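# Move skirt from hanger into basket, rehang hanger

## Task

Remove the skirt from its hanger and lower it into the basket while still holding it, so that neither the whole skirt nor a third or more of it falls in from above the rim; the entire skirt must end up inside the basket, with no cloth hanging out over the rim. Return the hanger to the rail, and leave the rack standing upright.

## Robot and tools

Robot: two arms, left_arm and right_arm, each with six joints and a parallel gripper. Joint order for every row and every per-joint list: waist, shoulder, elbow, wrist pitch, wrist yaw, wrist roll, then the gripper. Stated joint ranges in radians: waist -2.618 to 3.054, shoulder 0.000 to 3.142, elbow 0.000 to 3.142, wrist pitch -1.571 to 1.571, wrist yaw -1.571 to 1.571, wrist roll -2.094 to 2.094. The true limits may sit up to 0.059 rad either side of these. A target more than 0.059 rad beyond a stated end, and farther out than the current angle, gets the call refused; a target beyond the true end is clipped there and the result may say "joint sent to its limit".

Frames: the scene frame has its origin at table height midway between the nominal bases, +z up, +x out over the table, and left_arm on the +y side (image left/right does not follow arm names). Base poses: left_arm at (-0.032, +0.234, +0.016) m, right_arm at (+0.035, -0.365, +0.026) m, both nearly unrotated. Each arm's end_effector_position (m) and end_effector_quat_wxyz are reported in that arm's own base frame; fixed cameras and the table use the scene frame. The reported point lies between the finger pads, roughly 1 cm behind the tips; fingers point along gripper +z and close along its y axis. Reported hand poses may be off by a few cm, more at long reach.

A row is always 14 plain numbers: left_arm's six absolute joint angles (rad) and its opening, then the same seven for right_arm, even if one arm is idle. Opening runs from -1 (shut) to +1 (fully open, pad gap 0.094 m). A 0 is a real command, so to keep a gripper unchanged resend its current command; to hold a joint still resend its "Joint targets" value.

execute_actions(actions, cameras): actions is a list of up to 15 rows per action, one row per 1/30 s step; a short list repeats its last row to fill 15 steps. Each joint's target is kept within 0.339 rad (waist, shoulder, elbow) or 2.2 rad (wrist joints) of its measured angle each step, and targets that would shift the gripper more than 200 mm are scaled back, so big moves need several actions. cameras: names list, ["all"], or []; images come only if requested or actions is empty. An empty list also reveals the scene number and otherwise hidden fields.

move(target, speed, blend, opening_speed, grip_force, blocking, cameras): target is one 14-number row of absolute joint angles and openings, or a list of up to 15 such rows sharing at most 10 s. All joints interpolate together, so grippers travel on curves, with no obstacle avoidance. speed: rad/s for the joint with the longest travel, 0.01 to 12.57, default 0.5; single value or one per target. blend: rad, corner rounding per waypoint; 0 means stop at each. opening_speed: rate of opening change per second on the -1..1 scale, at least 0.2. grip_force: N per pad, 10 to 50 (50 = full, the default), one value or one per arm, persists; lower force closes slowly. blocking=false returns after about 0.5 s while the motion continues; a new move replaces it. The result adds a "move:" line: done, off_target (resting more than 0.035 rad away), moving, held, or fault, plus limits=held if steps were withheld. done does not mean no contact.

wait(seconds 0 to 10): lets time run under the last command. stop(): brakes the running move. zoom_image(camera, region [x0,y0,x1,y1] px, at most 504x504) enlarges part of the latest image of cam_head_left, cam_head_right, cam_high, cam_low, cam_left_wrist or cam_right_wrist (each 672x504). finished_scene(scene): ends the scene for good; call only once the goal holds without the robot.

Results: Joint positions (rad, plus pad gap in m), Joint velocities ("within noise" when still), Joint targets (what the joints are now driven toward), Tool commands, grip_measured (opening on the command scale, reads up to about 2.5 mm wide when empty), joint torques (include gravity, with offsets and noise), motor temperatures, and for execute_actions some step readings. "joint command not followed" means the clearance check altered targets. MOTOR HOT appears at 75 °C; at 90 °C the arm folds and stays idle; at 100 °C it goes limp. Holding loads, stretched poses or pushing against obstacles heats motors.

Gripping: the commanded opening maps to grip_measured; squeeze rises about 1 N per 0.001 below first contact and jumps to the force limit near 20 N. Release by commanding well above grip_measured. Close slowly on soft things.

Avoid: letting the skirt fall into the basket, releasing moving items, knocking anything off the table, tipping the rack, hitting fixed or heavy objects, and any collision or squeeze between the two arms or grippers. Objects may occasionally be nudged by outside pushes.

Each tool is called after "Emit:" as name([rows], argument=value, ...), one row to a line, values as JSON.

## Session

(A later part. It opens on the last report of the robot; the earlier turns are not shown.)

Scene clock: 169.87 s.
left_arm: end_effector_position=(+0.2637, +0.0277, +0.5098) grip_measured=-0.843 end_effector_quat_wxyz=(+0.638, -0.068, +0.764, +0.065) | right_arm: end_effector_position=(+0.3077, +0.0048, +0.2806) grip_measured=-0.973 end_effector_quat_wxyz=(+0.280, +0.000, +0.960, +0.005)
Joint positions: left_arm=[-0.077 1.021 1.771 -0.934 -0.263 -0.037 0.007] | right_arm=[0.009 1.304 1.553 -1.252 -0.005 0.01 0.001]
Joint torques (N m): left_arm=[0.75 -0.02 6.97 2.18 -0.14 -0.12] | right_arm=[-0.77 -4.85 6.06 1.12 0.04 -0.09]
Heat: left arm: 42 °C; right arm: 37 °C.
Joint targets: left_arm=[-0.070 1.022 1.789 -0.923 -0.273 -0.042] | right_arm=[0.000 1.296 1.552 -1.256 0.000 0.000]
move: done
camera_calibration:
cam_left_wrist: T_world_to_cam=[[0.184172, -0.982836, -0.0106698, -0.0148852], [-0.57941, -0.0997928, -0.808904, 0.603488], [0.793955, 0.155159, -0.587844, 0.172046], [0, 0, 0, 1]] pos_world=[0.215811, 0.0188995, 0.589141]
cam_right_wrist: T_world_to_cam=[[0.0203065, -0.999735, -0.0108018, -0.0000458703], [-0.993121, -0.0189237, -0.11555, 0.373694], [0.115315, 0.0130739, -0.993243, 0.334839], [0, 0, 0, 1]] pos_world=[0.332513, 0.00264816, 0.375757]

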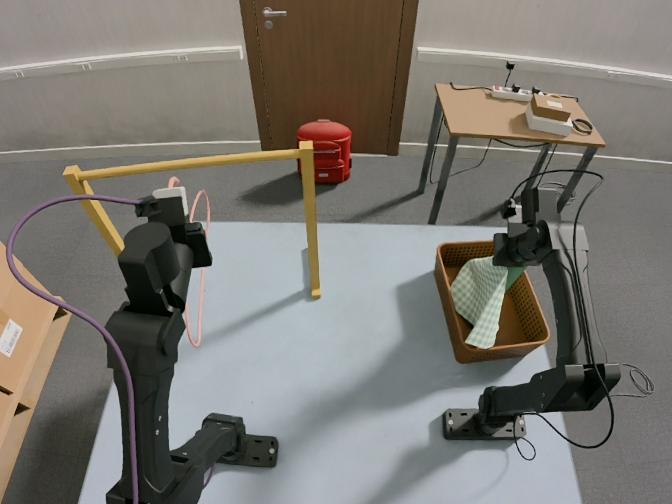

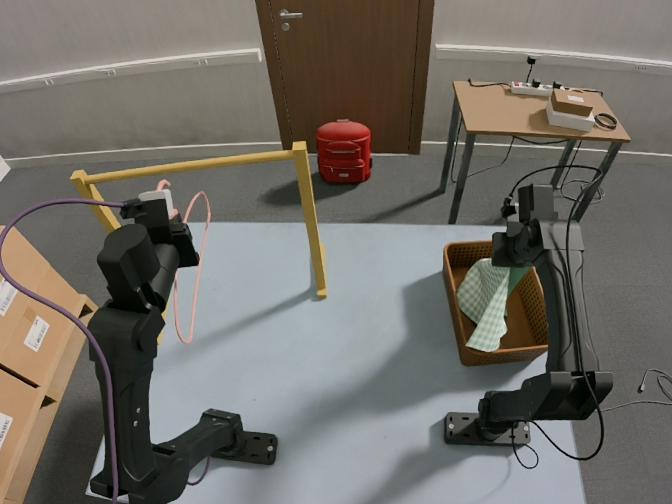

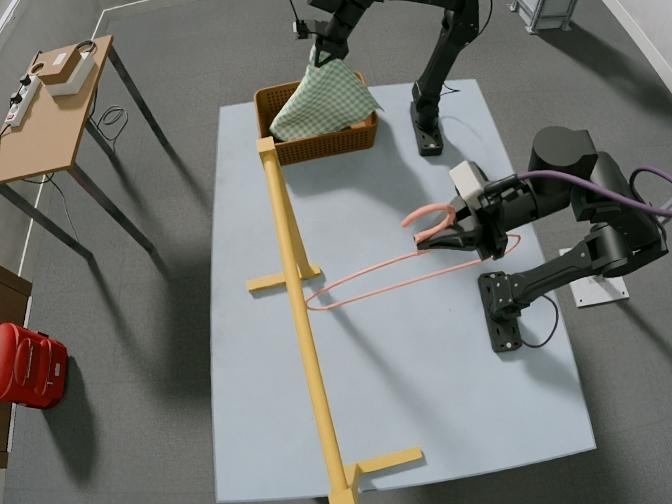

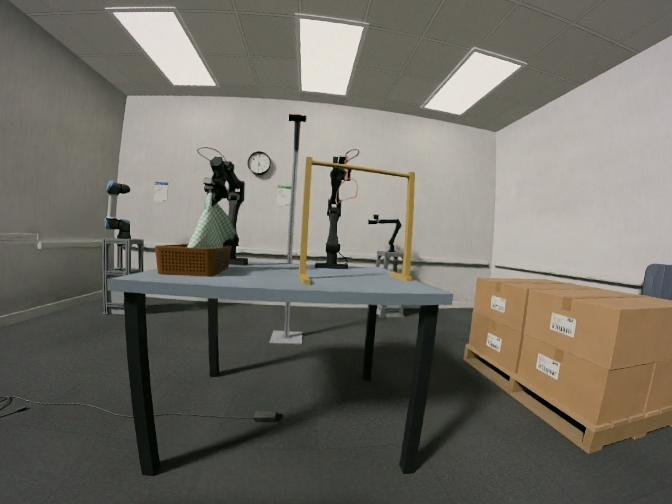

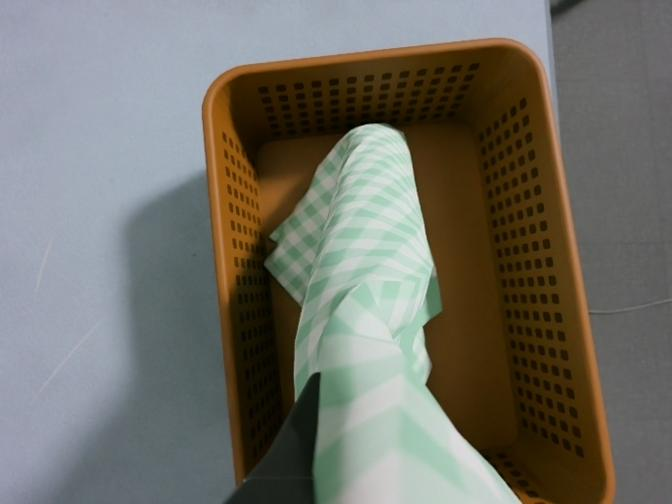

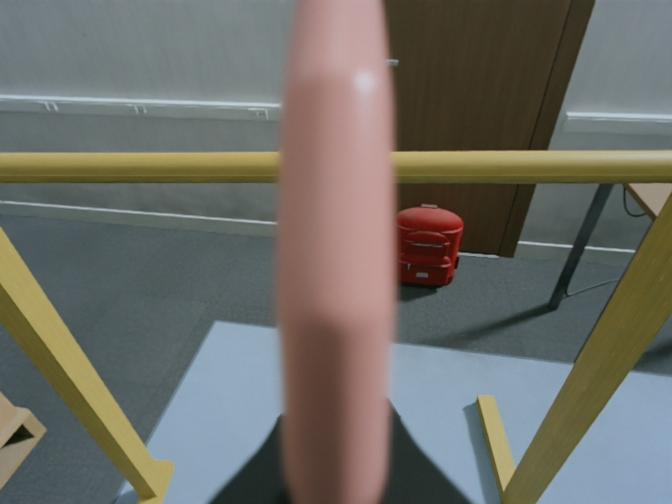

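Emit:
move(target=[0.03, 1.125, 1.597, -0.624, -0.168, -0.026, -1, 0.0, 1.344, 0.934, -0.791, 0, 0, -1], speed=0.4, cameras=["all"])

Emit:
zoom_image(camera="cam_high", region=[250, 130, 450, 330])

Emit:
zoom_image(camera="cam_low", region=[300, 140, 420, 220])

Emit:
zoom_image(camera="cam_head_left", region=[100, 110, 300, 260])

Emit:
zoom_image(camera="cam_head_right", region=[100, 110, 300, 260])

Scene clock: 200.17 s.
left_arm: end_effector_position=(+0.3388, +0.0404, +0.4841) grip_measured=-0.843 end_effector_quat_wxyz=(+0.646, -0.078, +0.757, +0.064) | right_arm: end_effector_position=(+0.2996, +0.0043, +0.1039) grip_measured=-0.973 end_effector_quat_wxyz=(+0.186, +0.000, +0.983, +0.003)
Joint positions: left_arm=[0.023 1.124 1.608 -0.645 -0.176 -0.031 0.007] | right_arm=[0.009 1.337 0.945 -0.804 -0.003 0.01 0.001]
Joint torques (N m): left_arm=[0.72 -2.06 5.82 2.3 0.02 0.02] | right_arm=[-0.9 -4.15 5.59 0.94 -0.01 -0.1]
Heat: left arm: 43 °C; right arm: 34 °C.
Joint targets: left_arm=[0.030 1.125 1.597 -0.624 -0.168 -0.026] | right_arm=[0.000 1.344 0.934 -0.791 0.000 0.000]
move: done
camera_calibration:
cam_left_wrist: T_world_to_cam=[[0.197404, -0.980315, 0.00369604, -0.0281236], [-0.560184, -0.115895, -0.820221, 0.627085], [0.804504, 0.159845, -0.572035, 0.0839057], [0, 0, 0, 1]] pos_world=[0.289332, 0.0316945, 0.562449]
cam_right_wrist: T_world_to_cam=[[0.0173061, -0.99979, -0.0109675, -0.00125431], [-0.996766, -0.0181126, 0.0782927, 0.326218], [-0.0784749, 0.00957708, -0.99687, 0.218733], [0, 0, 0, 1]] pos_world=[0.342349, 0.00255977, 0.192494]

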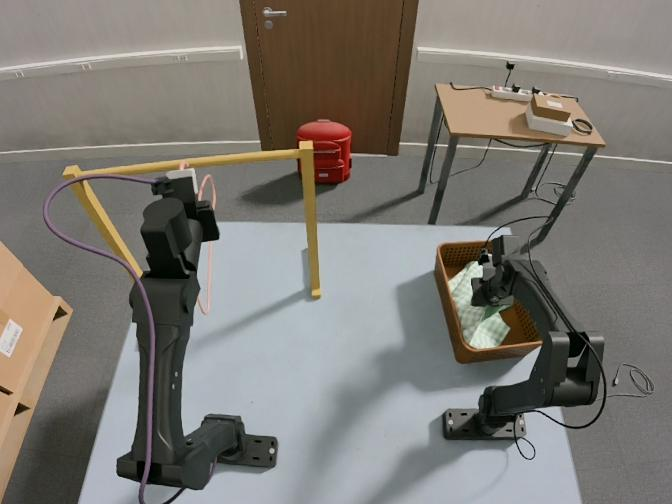

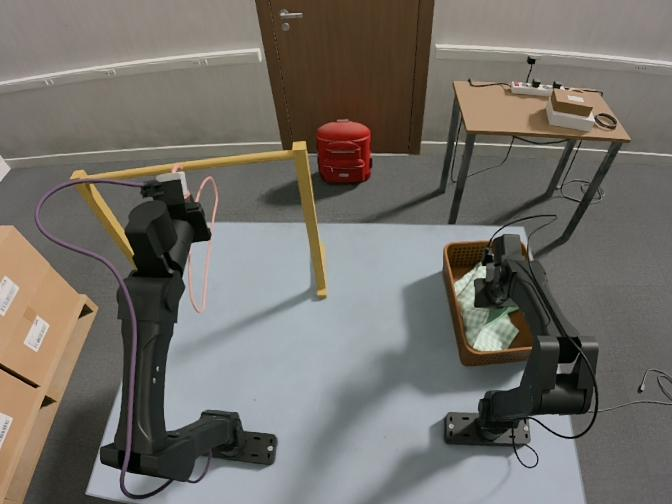

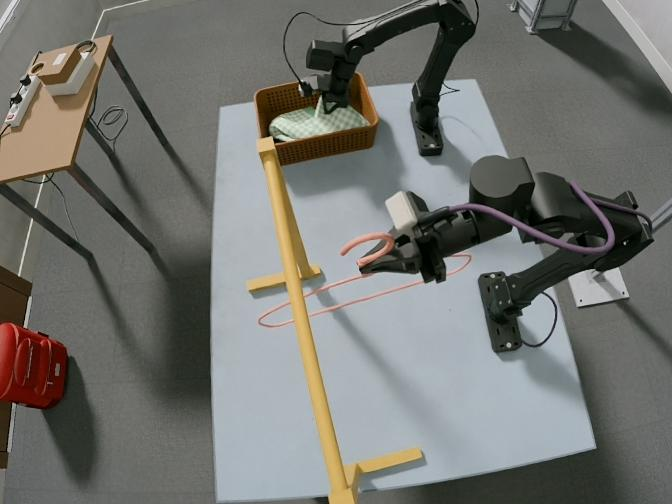

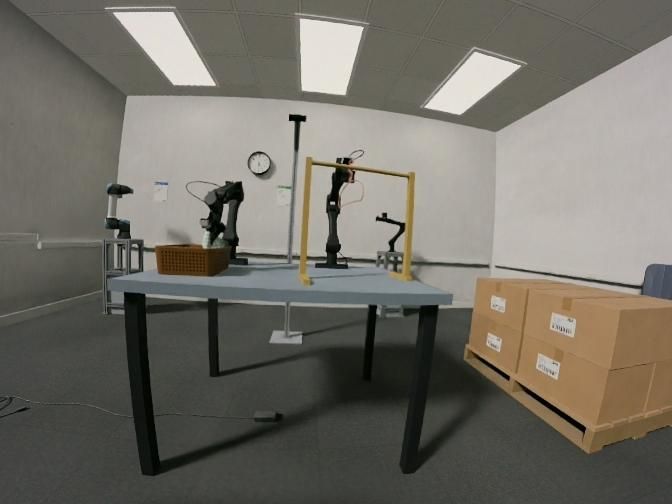

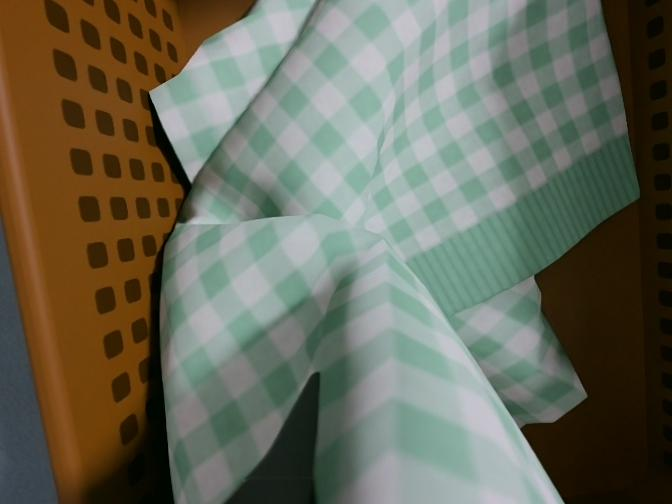

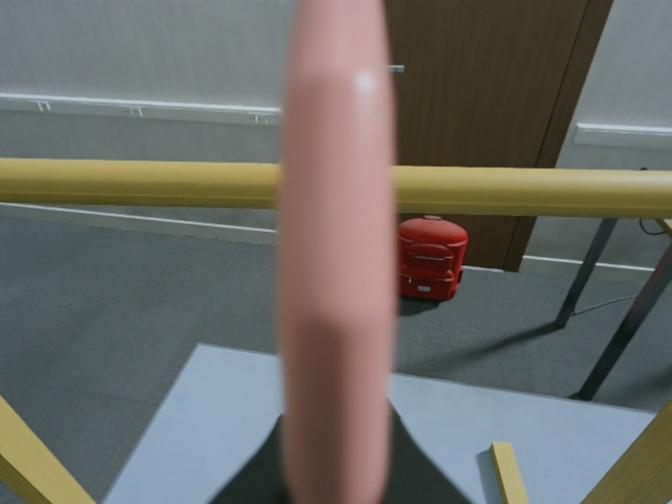

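Scaled by 2.520.

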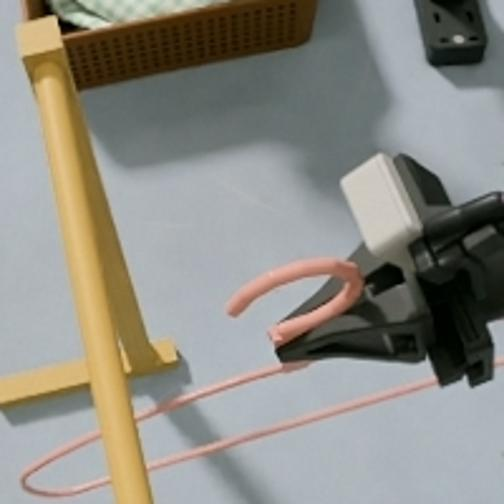

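Scaled by 4.200.

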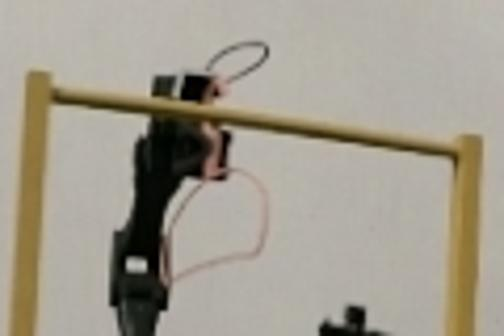

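Scaled by 2.520.

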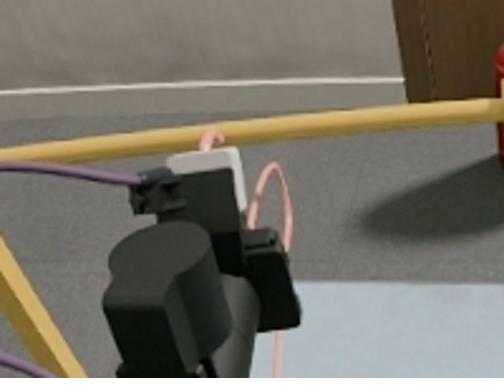

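Scaled by 2.520.

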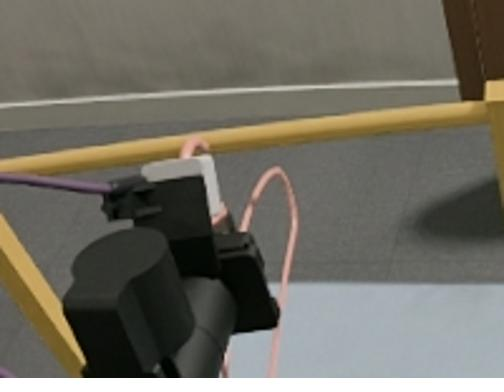

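Emit:
move([
  [0.03, 1.125, 1.597, -0.624, -0.168, -0.026, -1, 0.0, 1.344, 0.934, -0.791, 0, 0, 0.6],
  [0.062, 1.202, 1.573, -0.523, -0.136, -0.02, -1, 0.0, 1.296, 1.552, -1.256, 0, 0, 0.6],
], speed=[0.3, 0.4], opening_speed=1.0, cameras=["all"])

Emit:
zoom_image(camera="cam_high", region=[260, 190, 400, 310])

Emit:
zoom_image(camera="cam_low", region=[330, 145, 378, 193])

Emit:
zoom_image(camera="cam_head_left", region=[150, 130, 230, 210])

Emit:
zoom_image(camera="cam_head_right", region=[150, 130, 230, 210])

Scene clock: 216.40 s.
left_arm: end_effector_position=(+0.3714, +0.0474, +0.4744) grip_measured=-0.843 end_effector_quat_wxyz=(+0.648, -0.077, +0.755, +0.064) | right_arm: end_effector_position=(+0.3079, +0.0044, +0.2697) grip_measured=+0.597 end_effector_quat_wxyz=(+0.267, +0.000, +0.964, +0.004)
Joint positions: left_arm=[0.055 1.197 1.586 -0.544 -0.144 -0.025 0.007] | right_arm=[0.009 1.312 1.526 -1.245 -0.003 0.01 0.075]
Joint torques (N m): left_arm=[0.76 -2.71 6.04 2.29 0.05 0.01] | right_arm=[-0.69 -5.78 8.51 0.95 0.01 -0.11]
Heat: left arm: 44 °C; right arm: 34 °C.
Joint targets: left_arm=[0.062 1.202 1.573 -0.523 -0.136 -0.020] | right_arm=[0.000 1.296 1.552 -1.256 0.000 0.000]
move: done
camera_calibration:
cam_left_wrist: T_world_to_cam=[[0.196782, -0.98044, 0.00367254, -0.0273447], [-0.556055, -0.114688, -0.823195, 0.638041], [0.807514, 0.159948, -0.567747, 0.0479533], [0, 0, 0, 1]] pos_world=[0.321444, 0.0386959, 0.552557]
cam_right_wrist: T_world_to_cam=[[0.0190322, -0.999773, -0.00953664, -0.000454614], [-0.995937, -0.0181178, -0.0882118, 0.366107], [0.0880191, 0.0111768, -0.996056, 0.333194], [0, 0, 0, 1]] pos_world=[0.335301, 0.0024545, 0.364171]

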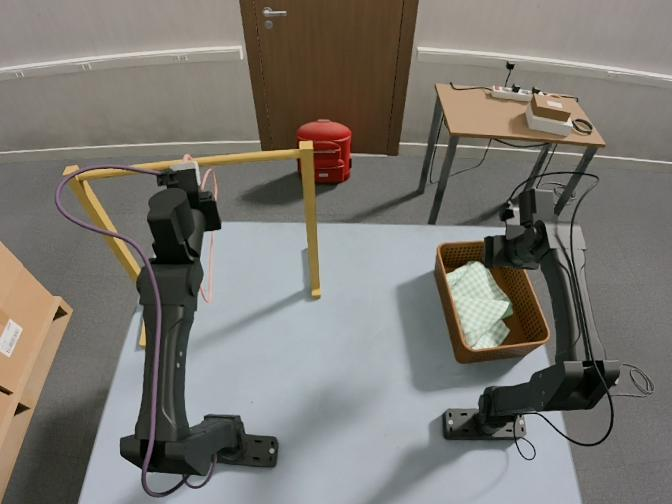

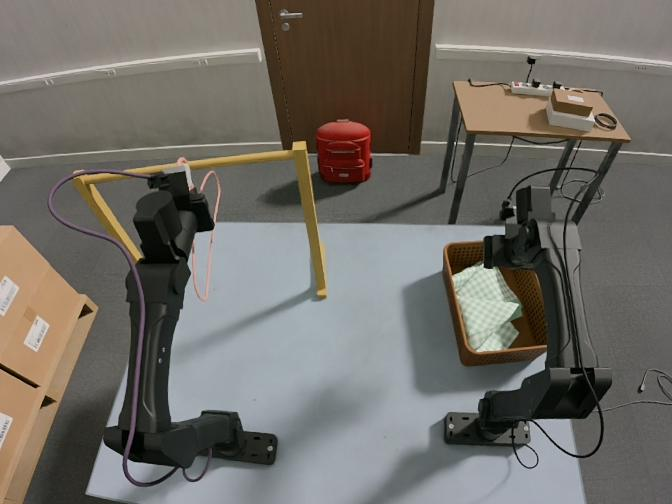

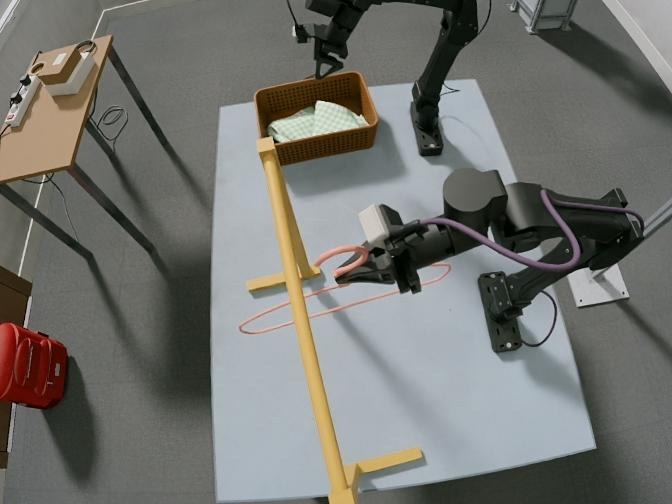

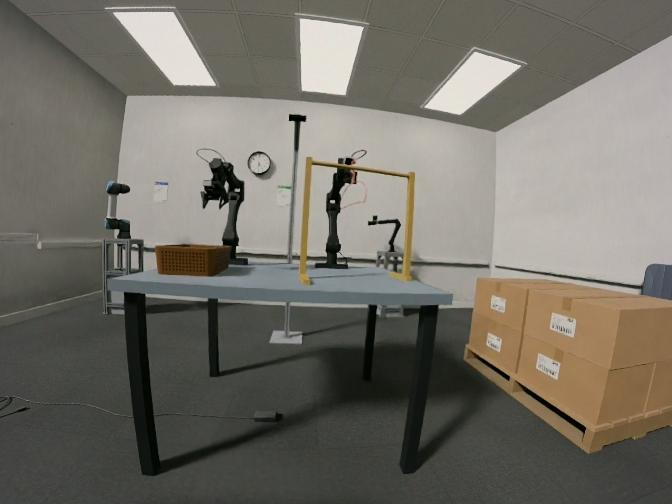

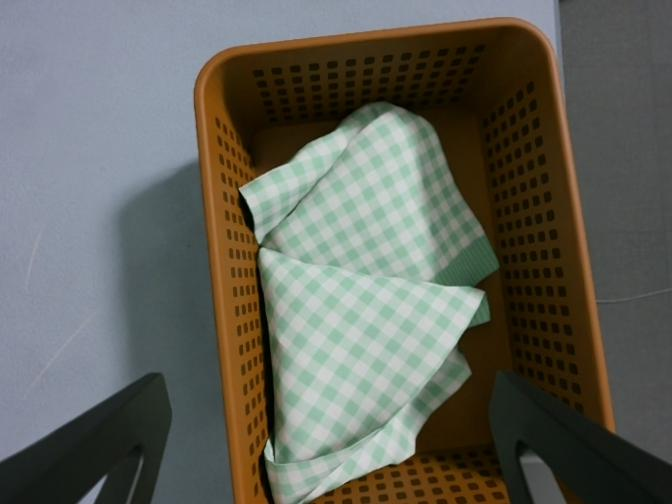

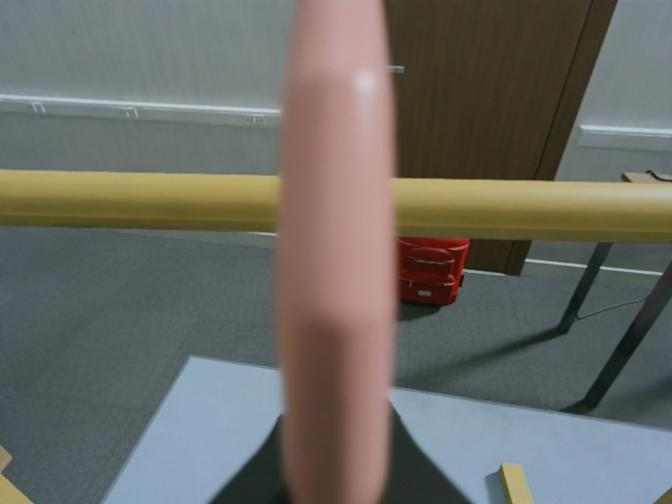

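Scaled by 3.600.

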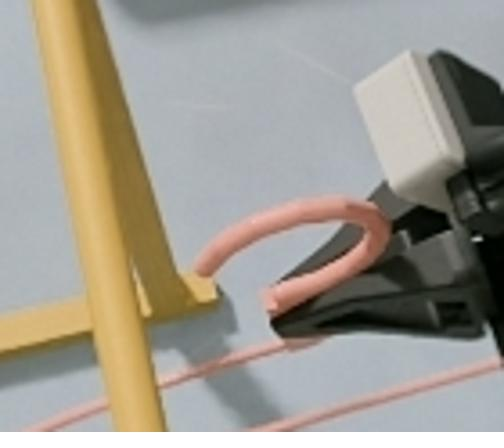

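Scaled by 10.500.

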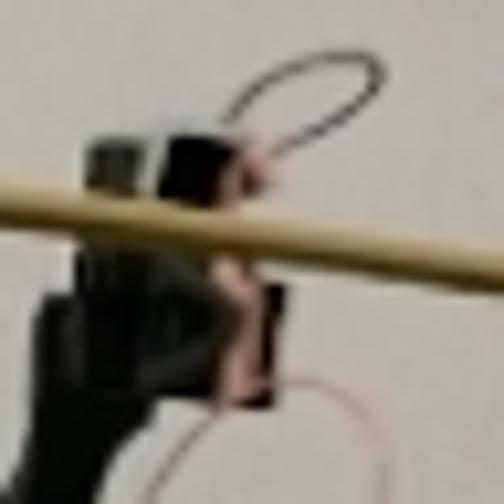

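Scaled by 6.300.

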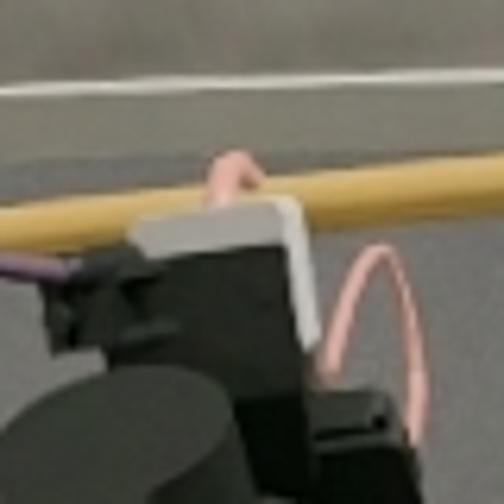

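Scaled by 6.300.

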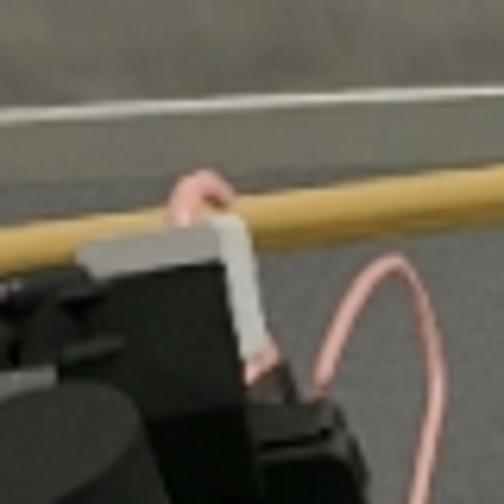

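Emit:
move([
  [0.084, 1.31, 1.601, -0.443, -0.114, -0.017, -1, 0.0, 1.296, 1.552, -1.256, 0, 0, 0.6],
  [0.0995, 1.3935, 1.567, -0.324, -0.099, -0.015, -1, 0.0, 1.296, 1.552, -1.256, 0, 0, 0.6],
], speed=0.15, blend=[0.02,0], cameras=["cam_head_left","cam_high","cam_low","cam_right_wrist"])

Emit:
zoom_image(camera="cam_high", region=[240, 190, 380, 310])

Emit:
zoom_image(camera="cam_low", region=[330, 145, 378, 193])

Emit:
zoom_image(camera="cam_head_left", region=[150, 130, 230, 210])

Scene clock: 229.80 s.
left_arm: end_effector_position=(+0.4431, +0.0615, +0.4473) grip_measured=-0.843 end_effector_quat_wxyz=(+0.649, -0.078, +0.754, +0.064) | right_arm: end_effector_position=(+0.3078, +0.0044, +0.2696) grip_measured=+0.597 end_effector_quat_wxyz=(+0.267, +0.000, +0.964, +0.004)
Joint positions: left_arm=[0.092 1.385 1.581 -0.345 -0.107 -0.02 0.007] | right_arm=[0.009 1.312 1.526 -1.245 -0.003 0.01 0.075]
Joint torques (N m): left_arm=[0.72 -4.6 6.58 2.26 0.05 0] | right_arm=[-0.77 -5.79 8.58 0.96 0.03 -0.11]
Heat: left arm: 46 °C; right arm: 35 °C.
Joint targets: left_arm=[0.099 1.394 1.567 -0.324 -0.099 -0.015] | right_arm=[0.000 1.296 1.552 -1.256 0.000 0.000]
move: done
camera_calibration:
cam_right_wrist: T_world_to_cam=[[0.0190194, -0.999775, -0.00944451, -0.000483544], [-0.995972, -0.0181175, -0.0878133, 0.365975], [0.0876224, 0.0110766, -0.996092, 0.333341], [0, 0, 0, 1]] pos_world=[0.335302, 0.00245483, 0.364171]
Images, in order (width x height): cam_head_left 672x504, cam_high 672x504, cam_low 672x504, cam_right_wrist 672x504.

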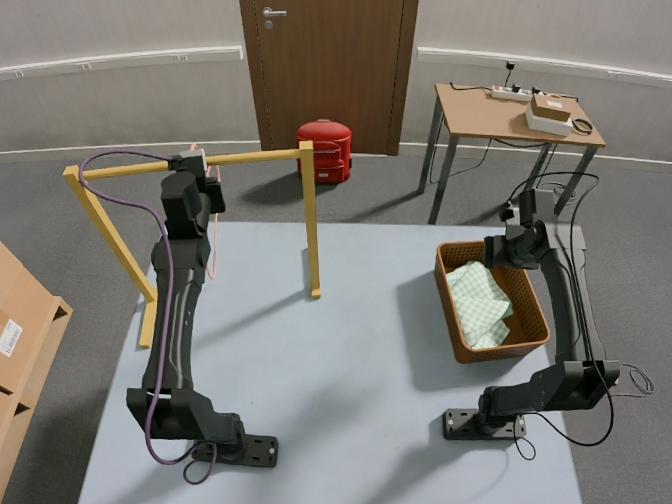

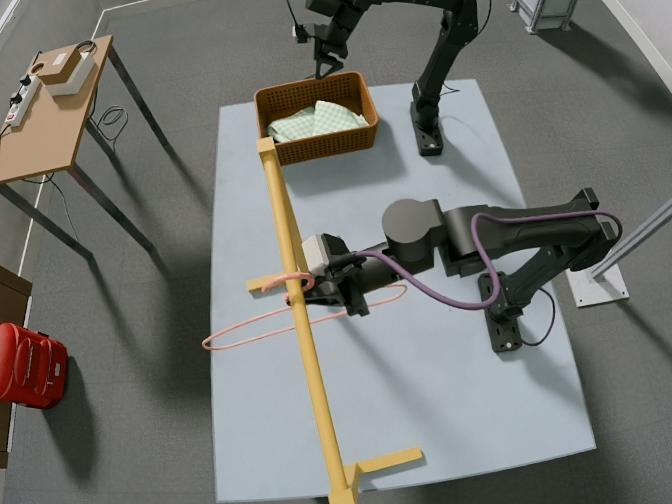

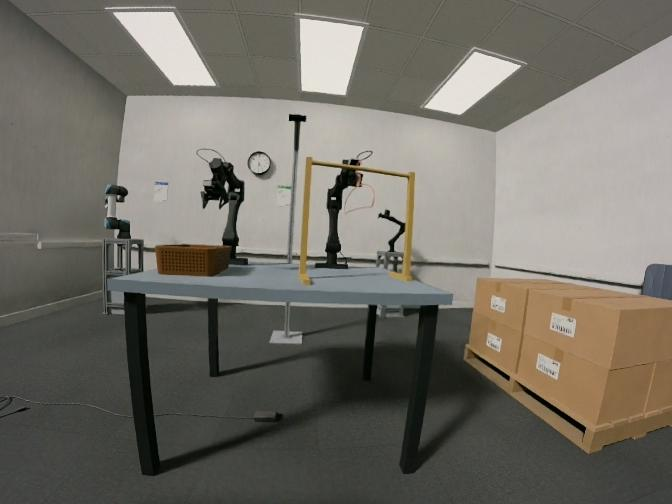

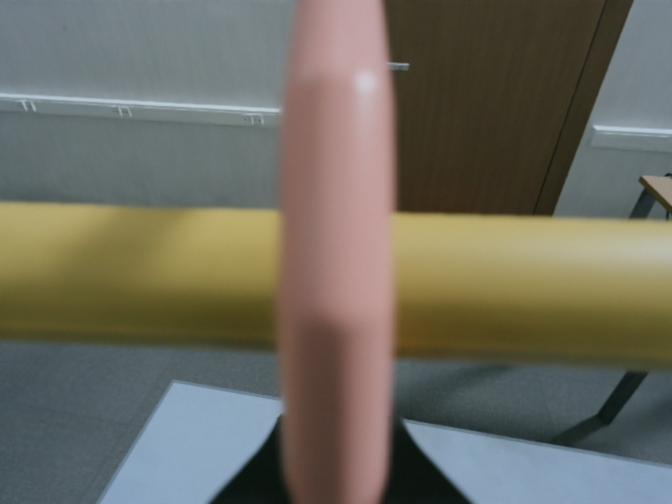

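Scaled by 3.600.

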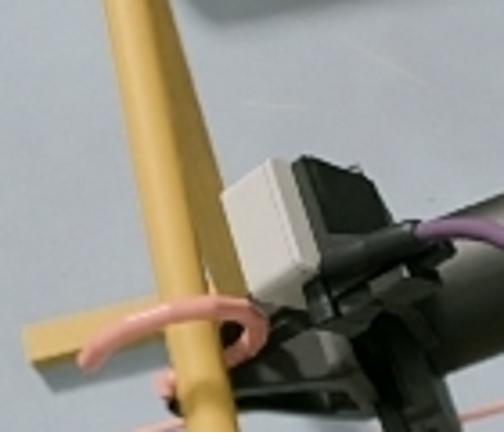

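Scaled by 10.500.

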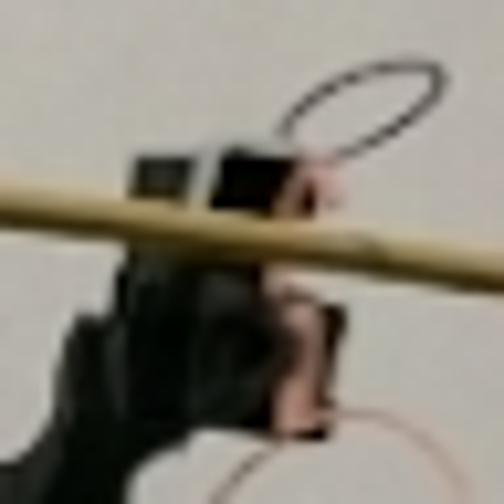

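Scaled by 6.300.

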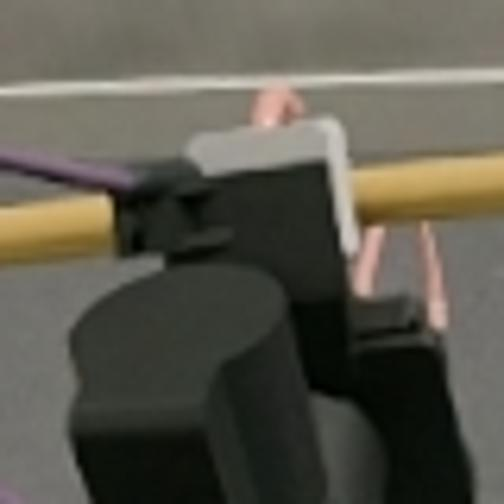

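Emit:
move([
  [0.0995, 1.369, 1.4745, -0.2565, -0.099, -0.015, -1, 0.0, 1.296, 1.552, -1.256, 0, 0, 0.6],
], speed=0.1, cameras=["cam_head_left","cam_high","cam_low","cam_right_wrist"])

Emit:
zoom_image(camera="cam_high", region=[240, 190, 380, 310])

Emit:
zoom_image(camera="cam_low", region=[330, 145, 378, 193])

Emit:
zoom_image(camera="cam_head_left", region=[150, 130, 230, 210])

Scene clock: 234.00 s.
left_arm: end_effector_position=(+0.4505, +0.0621, +0.4354) grip_measured=-0.843 end_effector_quat_wxyz=(+0.659, -0.077, +0.745, +0.064) | right_arm: end_effector_position=(+0.3078, +0.0044, +0.2696) grip_measured=+0.597 end_effector_quat_wxyz=(+0.267, +0.000, +0.964, +0.004)
Joint positions: left_arm=[0.092 1.381 1.498 -0.241 -0.107 -0.02 0.007] | right_arm=[0.009 1.312 1.526 -1.245 -0.003 0.01 0.075]
Joint torques (N m): left_arm=[0.72 -6.43 5.91 1.93 0.05 0.01] | right_arm=[-0.81 -5.71 8.4 0.93 0.05 -0.12]
Heat: left arm: 46 °C; right arm: 35 °C.
Joint targets: left_arm=[0.099 1.369 1.474 -0.257 -0.099 -0.015] | right_arm=[0.000 1.296 1.552 -1.256 0.000 0.000]
move: done
camera_calibration:
cam_right_wrist: T_world_to_cam=[[0.0190194, -0.999775, -0.00944451, -0.000483544], [-0.995972, -0.0181175, -0.0878133, 0.365975], [0.0876224, 0.0110766, -0.996092, 0.333341], [0, 0, 0, 1]] pos_world=[0.335302, 0.00245483, 0.364171]
Images, in order (width x height): cam_head_left 672x504, cam_high 672x504, cam_low 672x504, cam_right_wrist 672x504.

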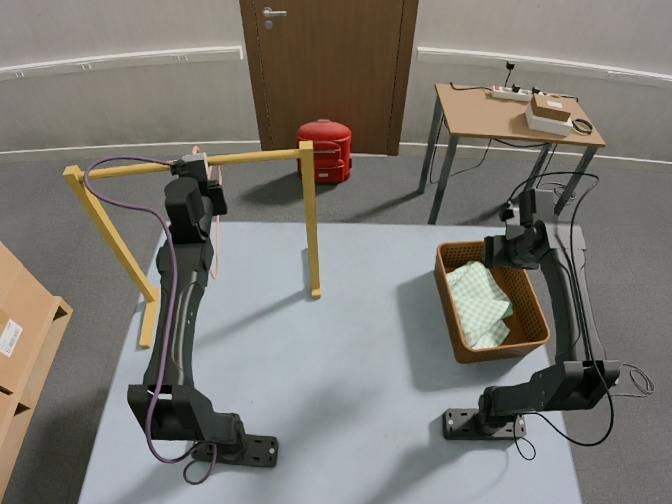

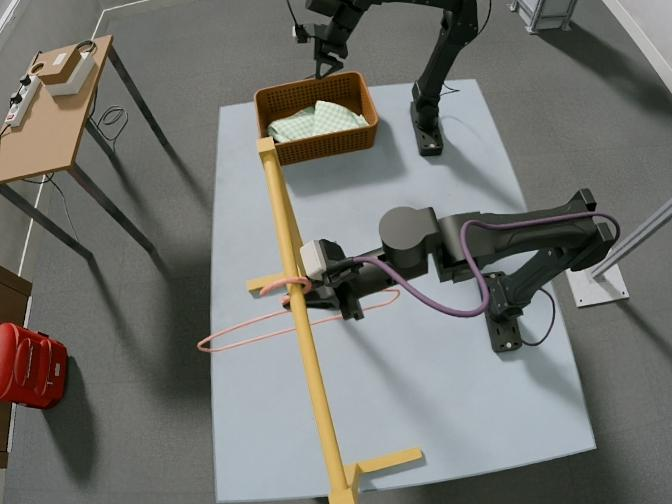

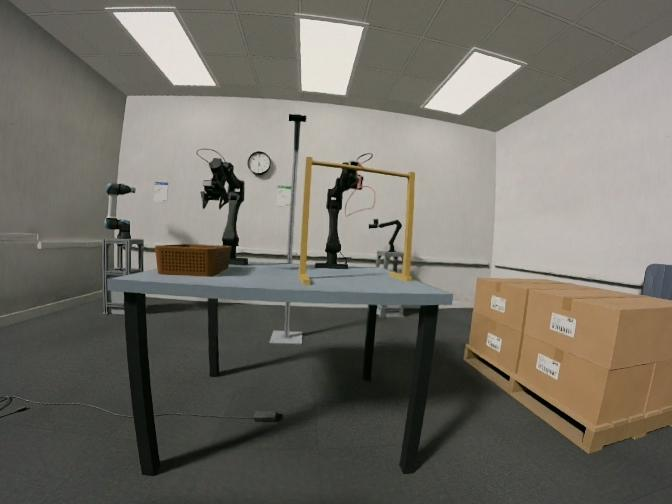

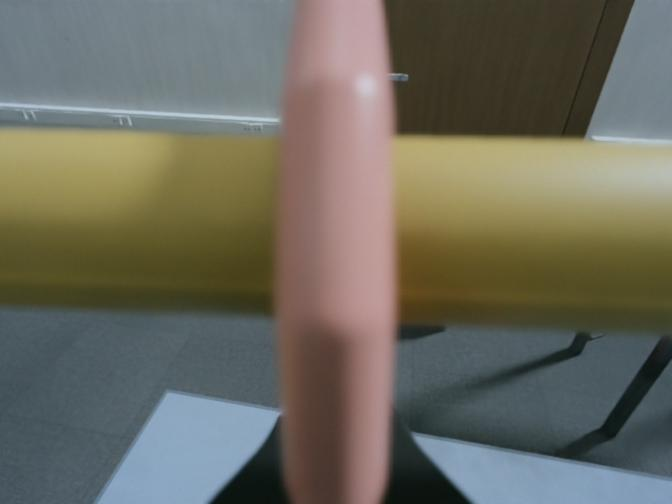

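Scaled by 3.600.

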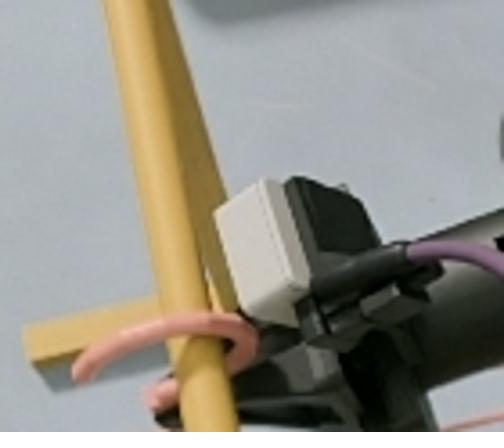

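Scaled by 10.500.

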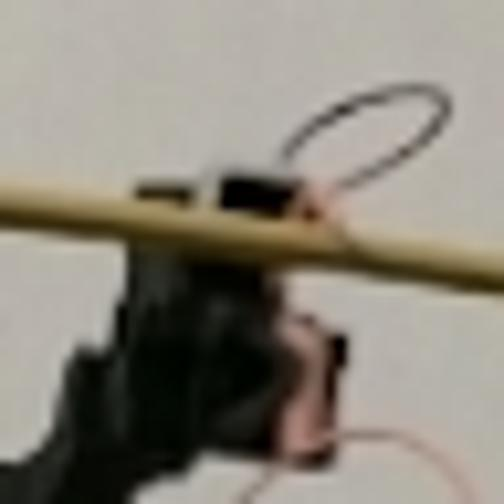

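Scaled by 6.300.

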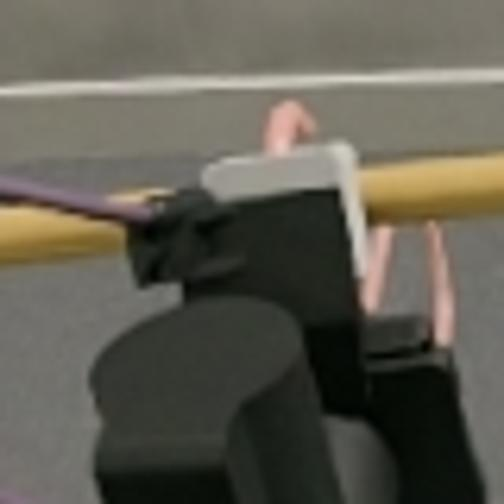

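Emit:
move([
  [0.0995, 1.369, 1.444, -0.24, -0.099, -0.015, -1, 0.0, 1.296, 1.552, -1.256, 0, 0, 0.6],
], speed=0.08, cameras=["cam_high","cam_low","cam_right_wrist"])

Emit:
zoom_image(camera="cam_high", region=[240, 190, 380, 310])

Emit:
zoom_image(camera="cam_low", region=[330, 145, 378, 193])

Scene clock: 236.93 s.
left_arm: end_effector_position=(+0.4517, +0.0622, +0.4353) grip_measured=-0.843 end_effector_quat_wxyz=(+0.667, -0.077, +0.738, +0.064) | right_arm: end_effector_position=(+0.3078, +0.0044, +0.2696) grip_measured=+0.597 end_effector_quat_wxyz=(+0.267, +0.000, +0.964, +0.004)
Joint positions: left_arm=[0.092 1.377 1.473 -0.199 -0.107 -0.02 0.007] | right_arm=[0.009 1.312 1.526 -1.245 -0.003 0.01 0.075]
Joint torques (N m): left_arm=[0.7 -6.02 5.56 1.69 0.05 0.02] | right_arm=[-0.69 -5.83 8.49 0.98 0.02 -0.11]
Heat: left arm: 45 °C; right arm: 35 °C.
Joint targets: left_arm=[0.099 1.369 1.444 -0.240 -0.099 -0.015] | right_arm=[0.000 1.296 1.552 -1.256 0.000 0.000]
move: off_target (left_arm); left_arm: the wrist pitch is farthest, 0.041 rad from its target
camera_calibration:
cam_right_wrist: T_world_to_cam=[[0.0190194, -0.999775, -0.00944451, -0.000483544], [-0.995972, -0.0181175, -0.0878133, 0.365975], [0.0876224, 0.0110766, -0.996092, 0.333341], [0, 0, 0, 1]] pos_world=[0.335302, 0.00245483, 0.364171]
Images, in order (width x height): cam_high 672x504, cam_low 672x504, cam_right_wrist 672x504.

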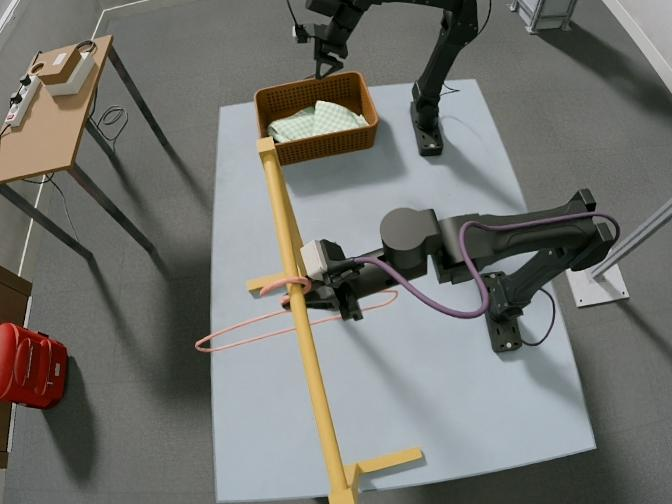

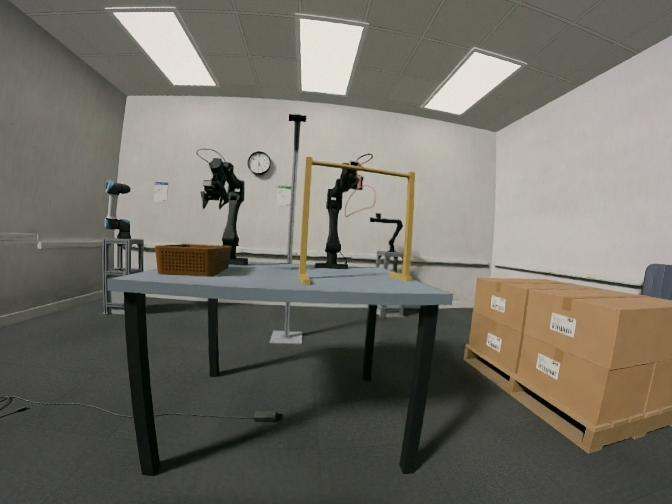

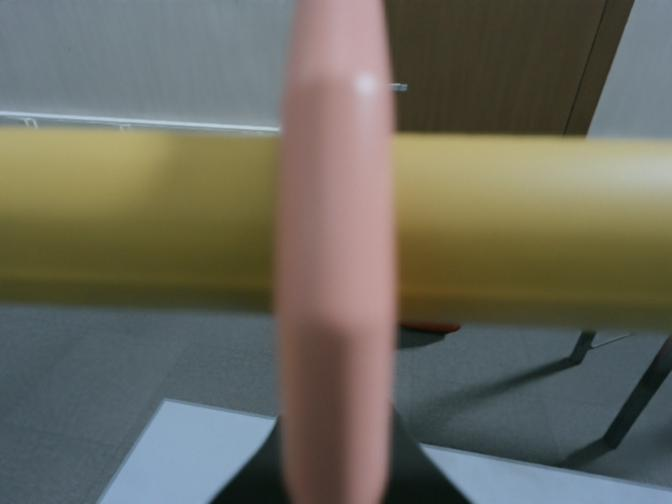

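Scaled by 3.600.

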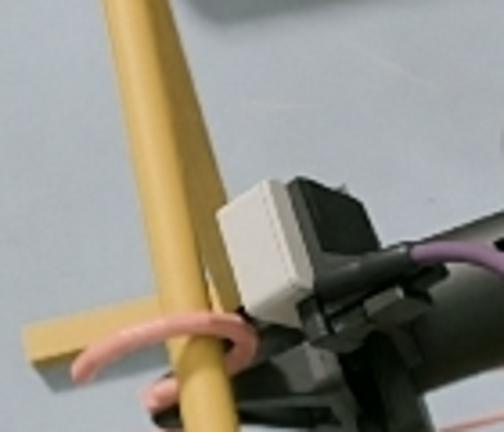

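Scaled by 10.500.

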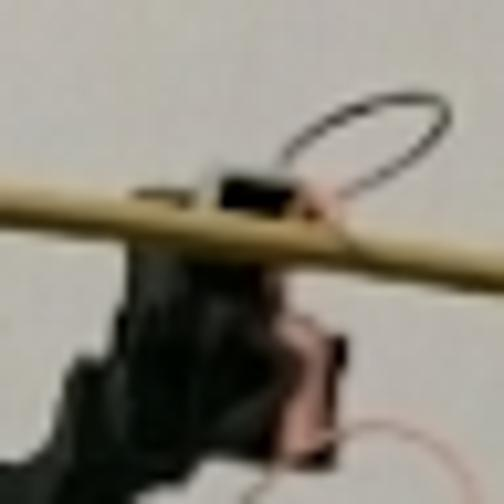

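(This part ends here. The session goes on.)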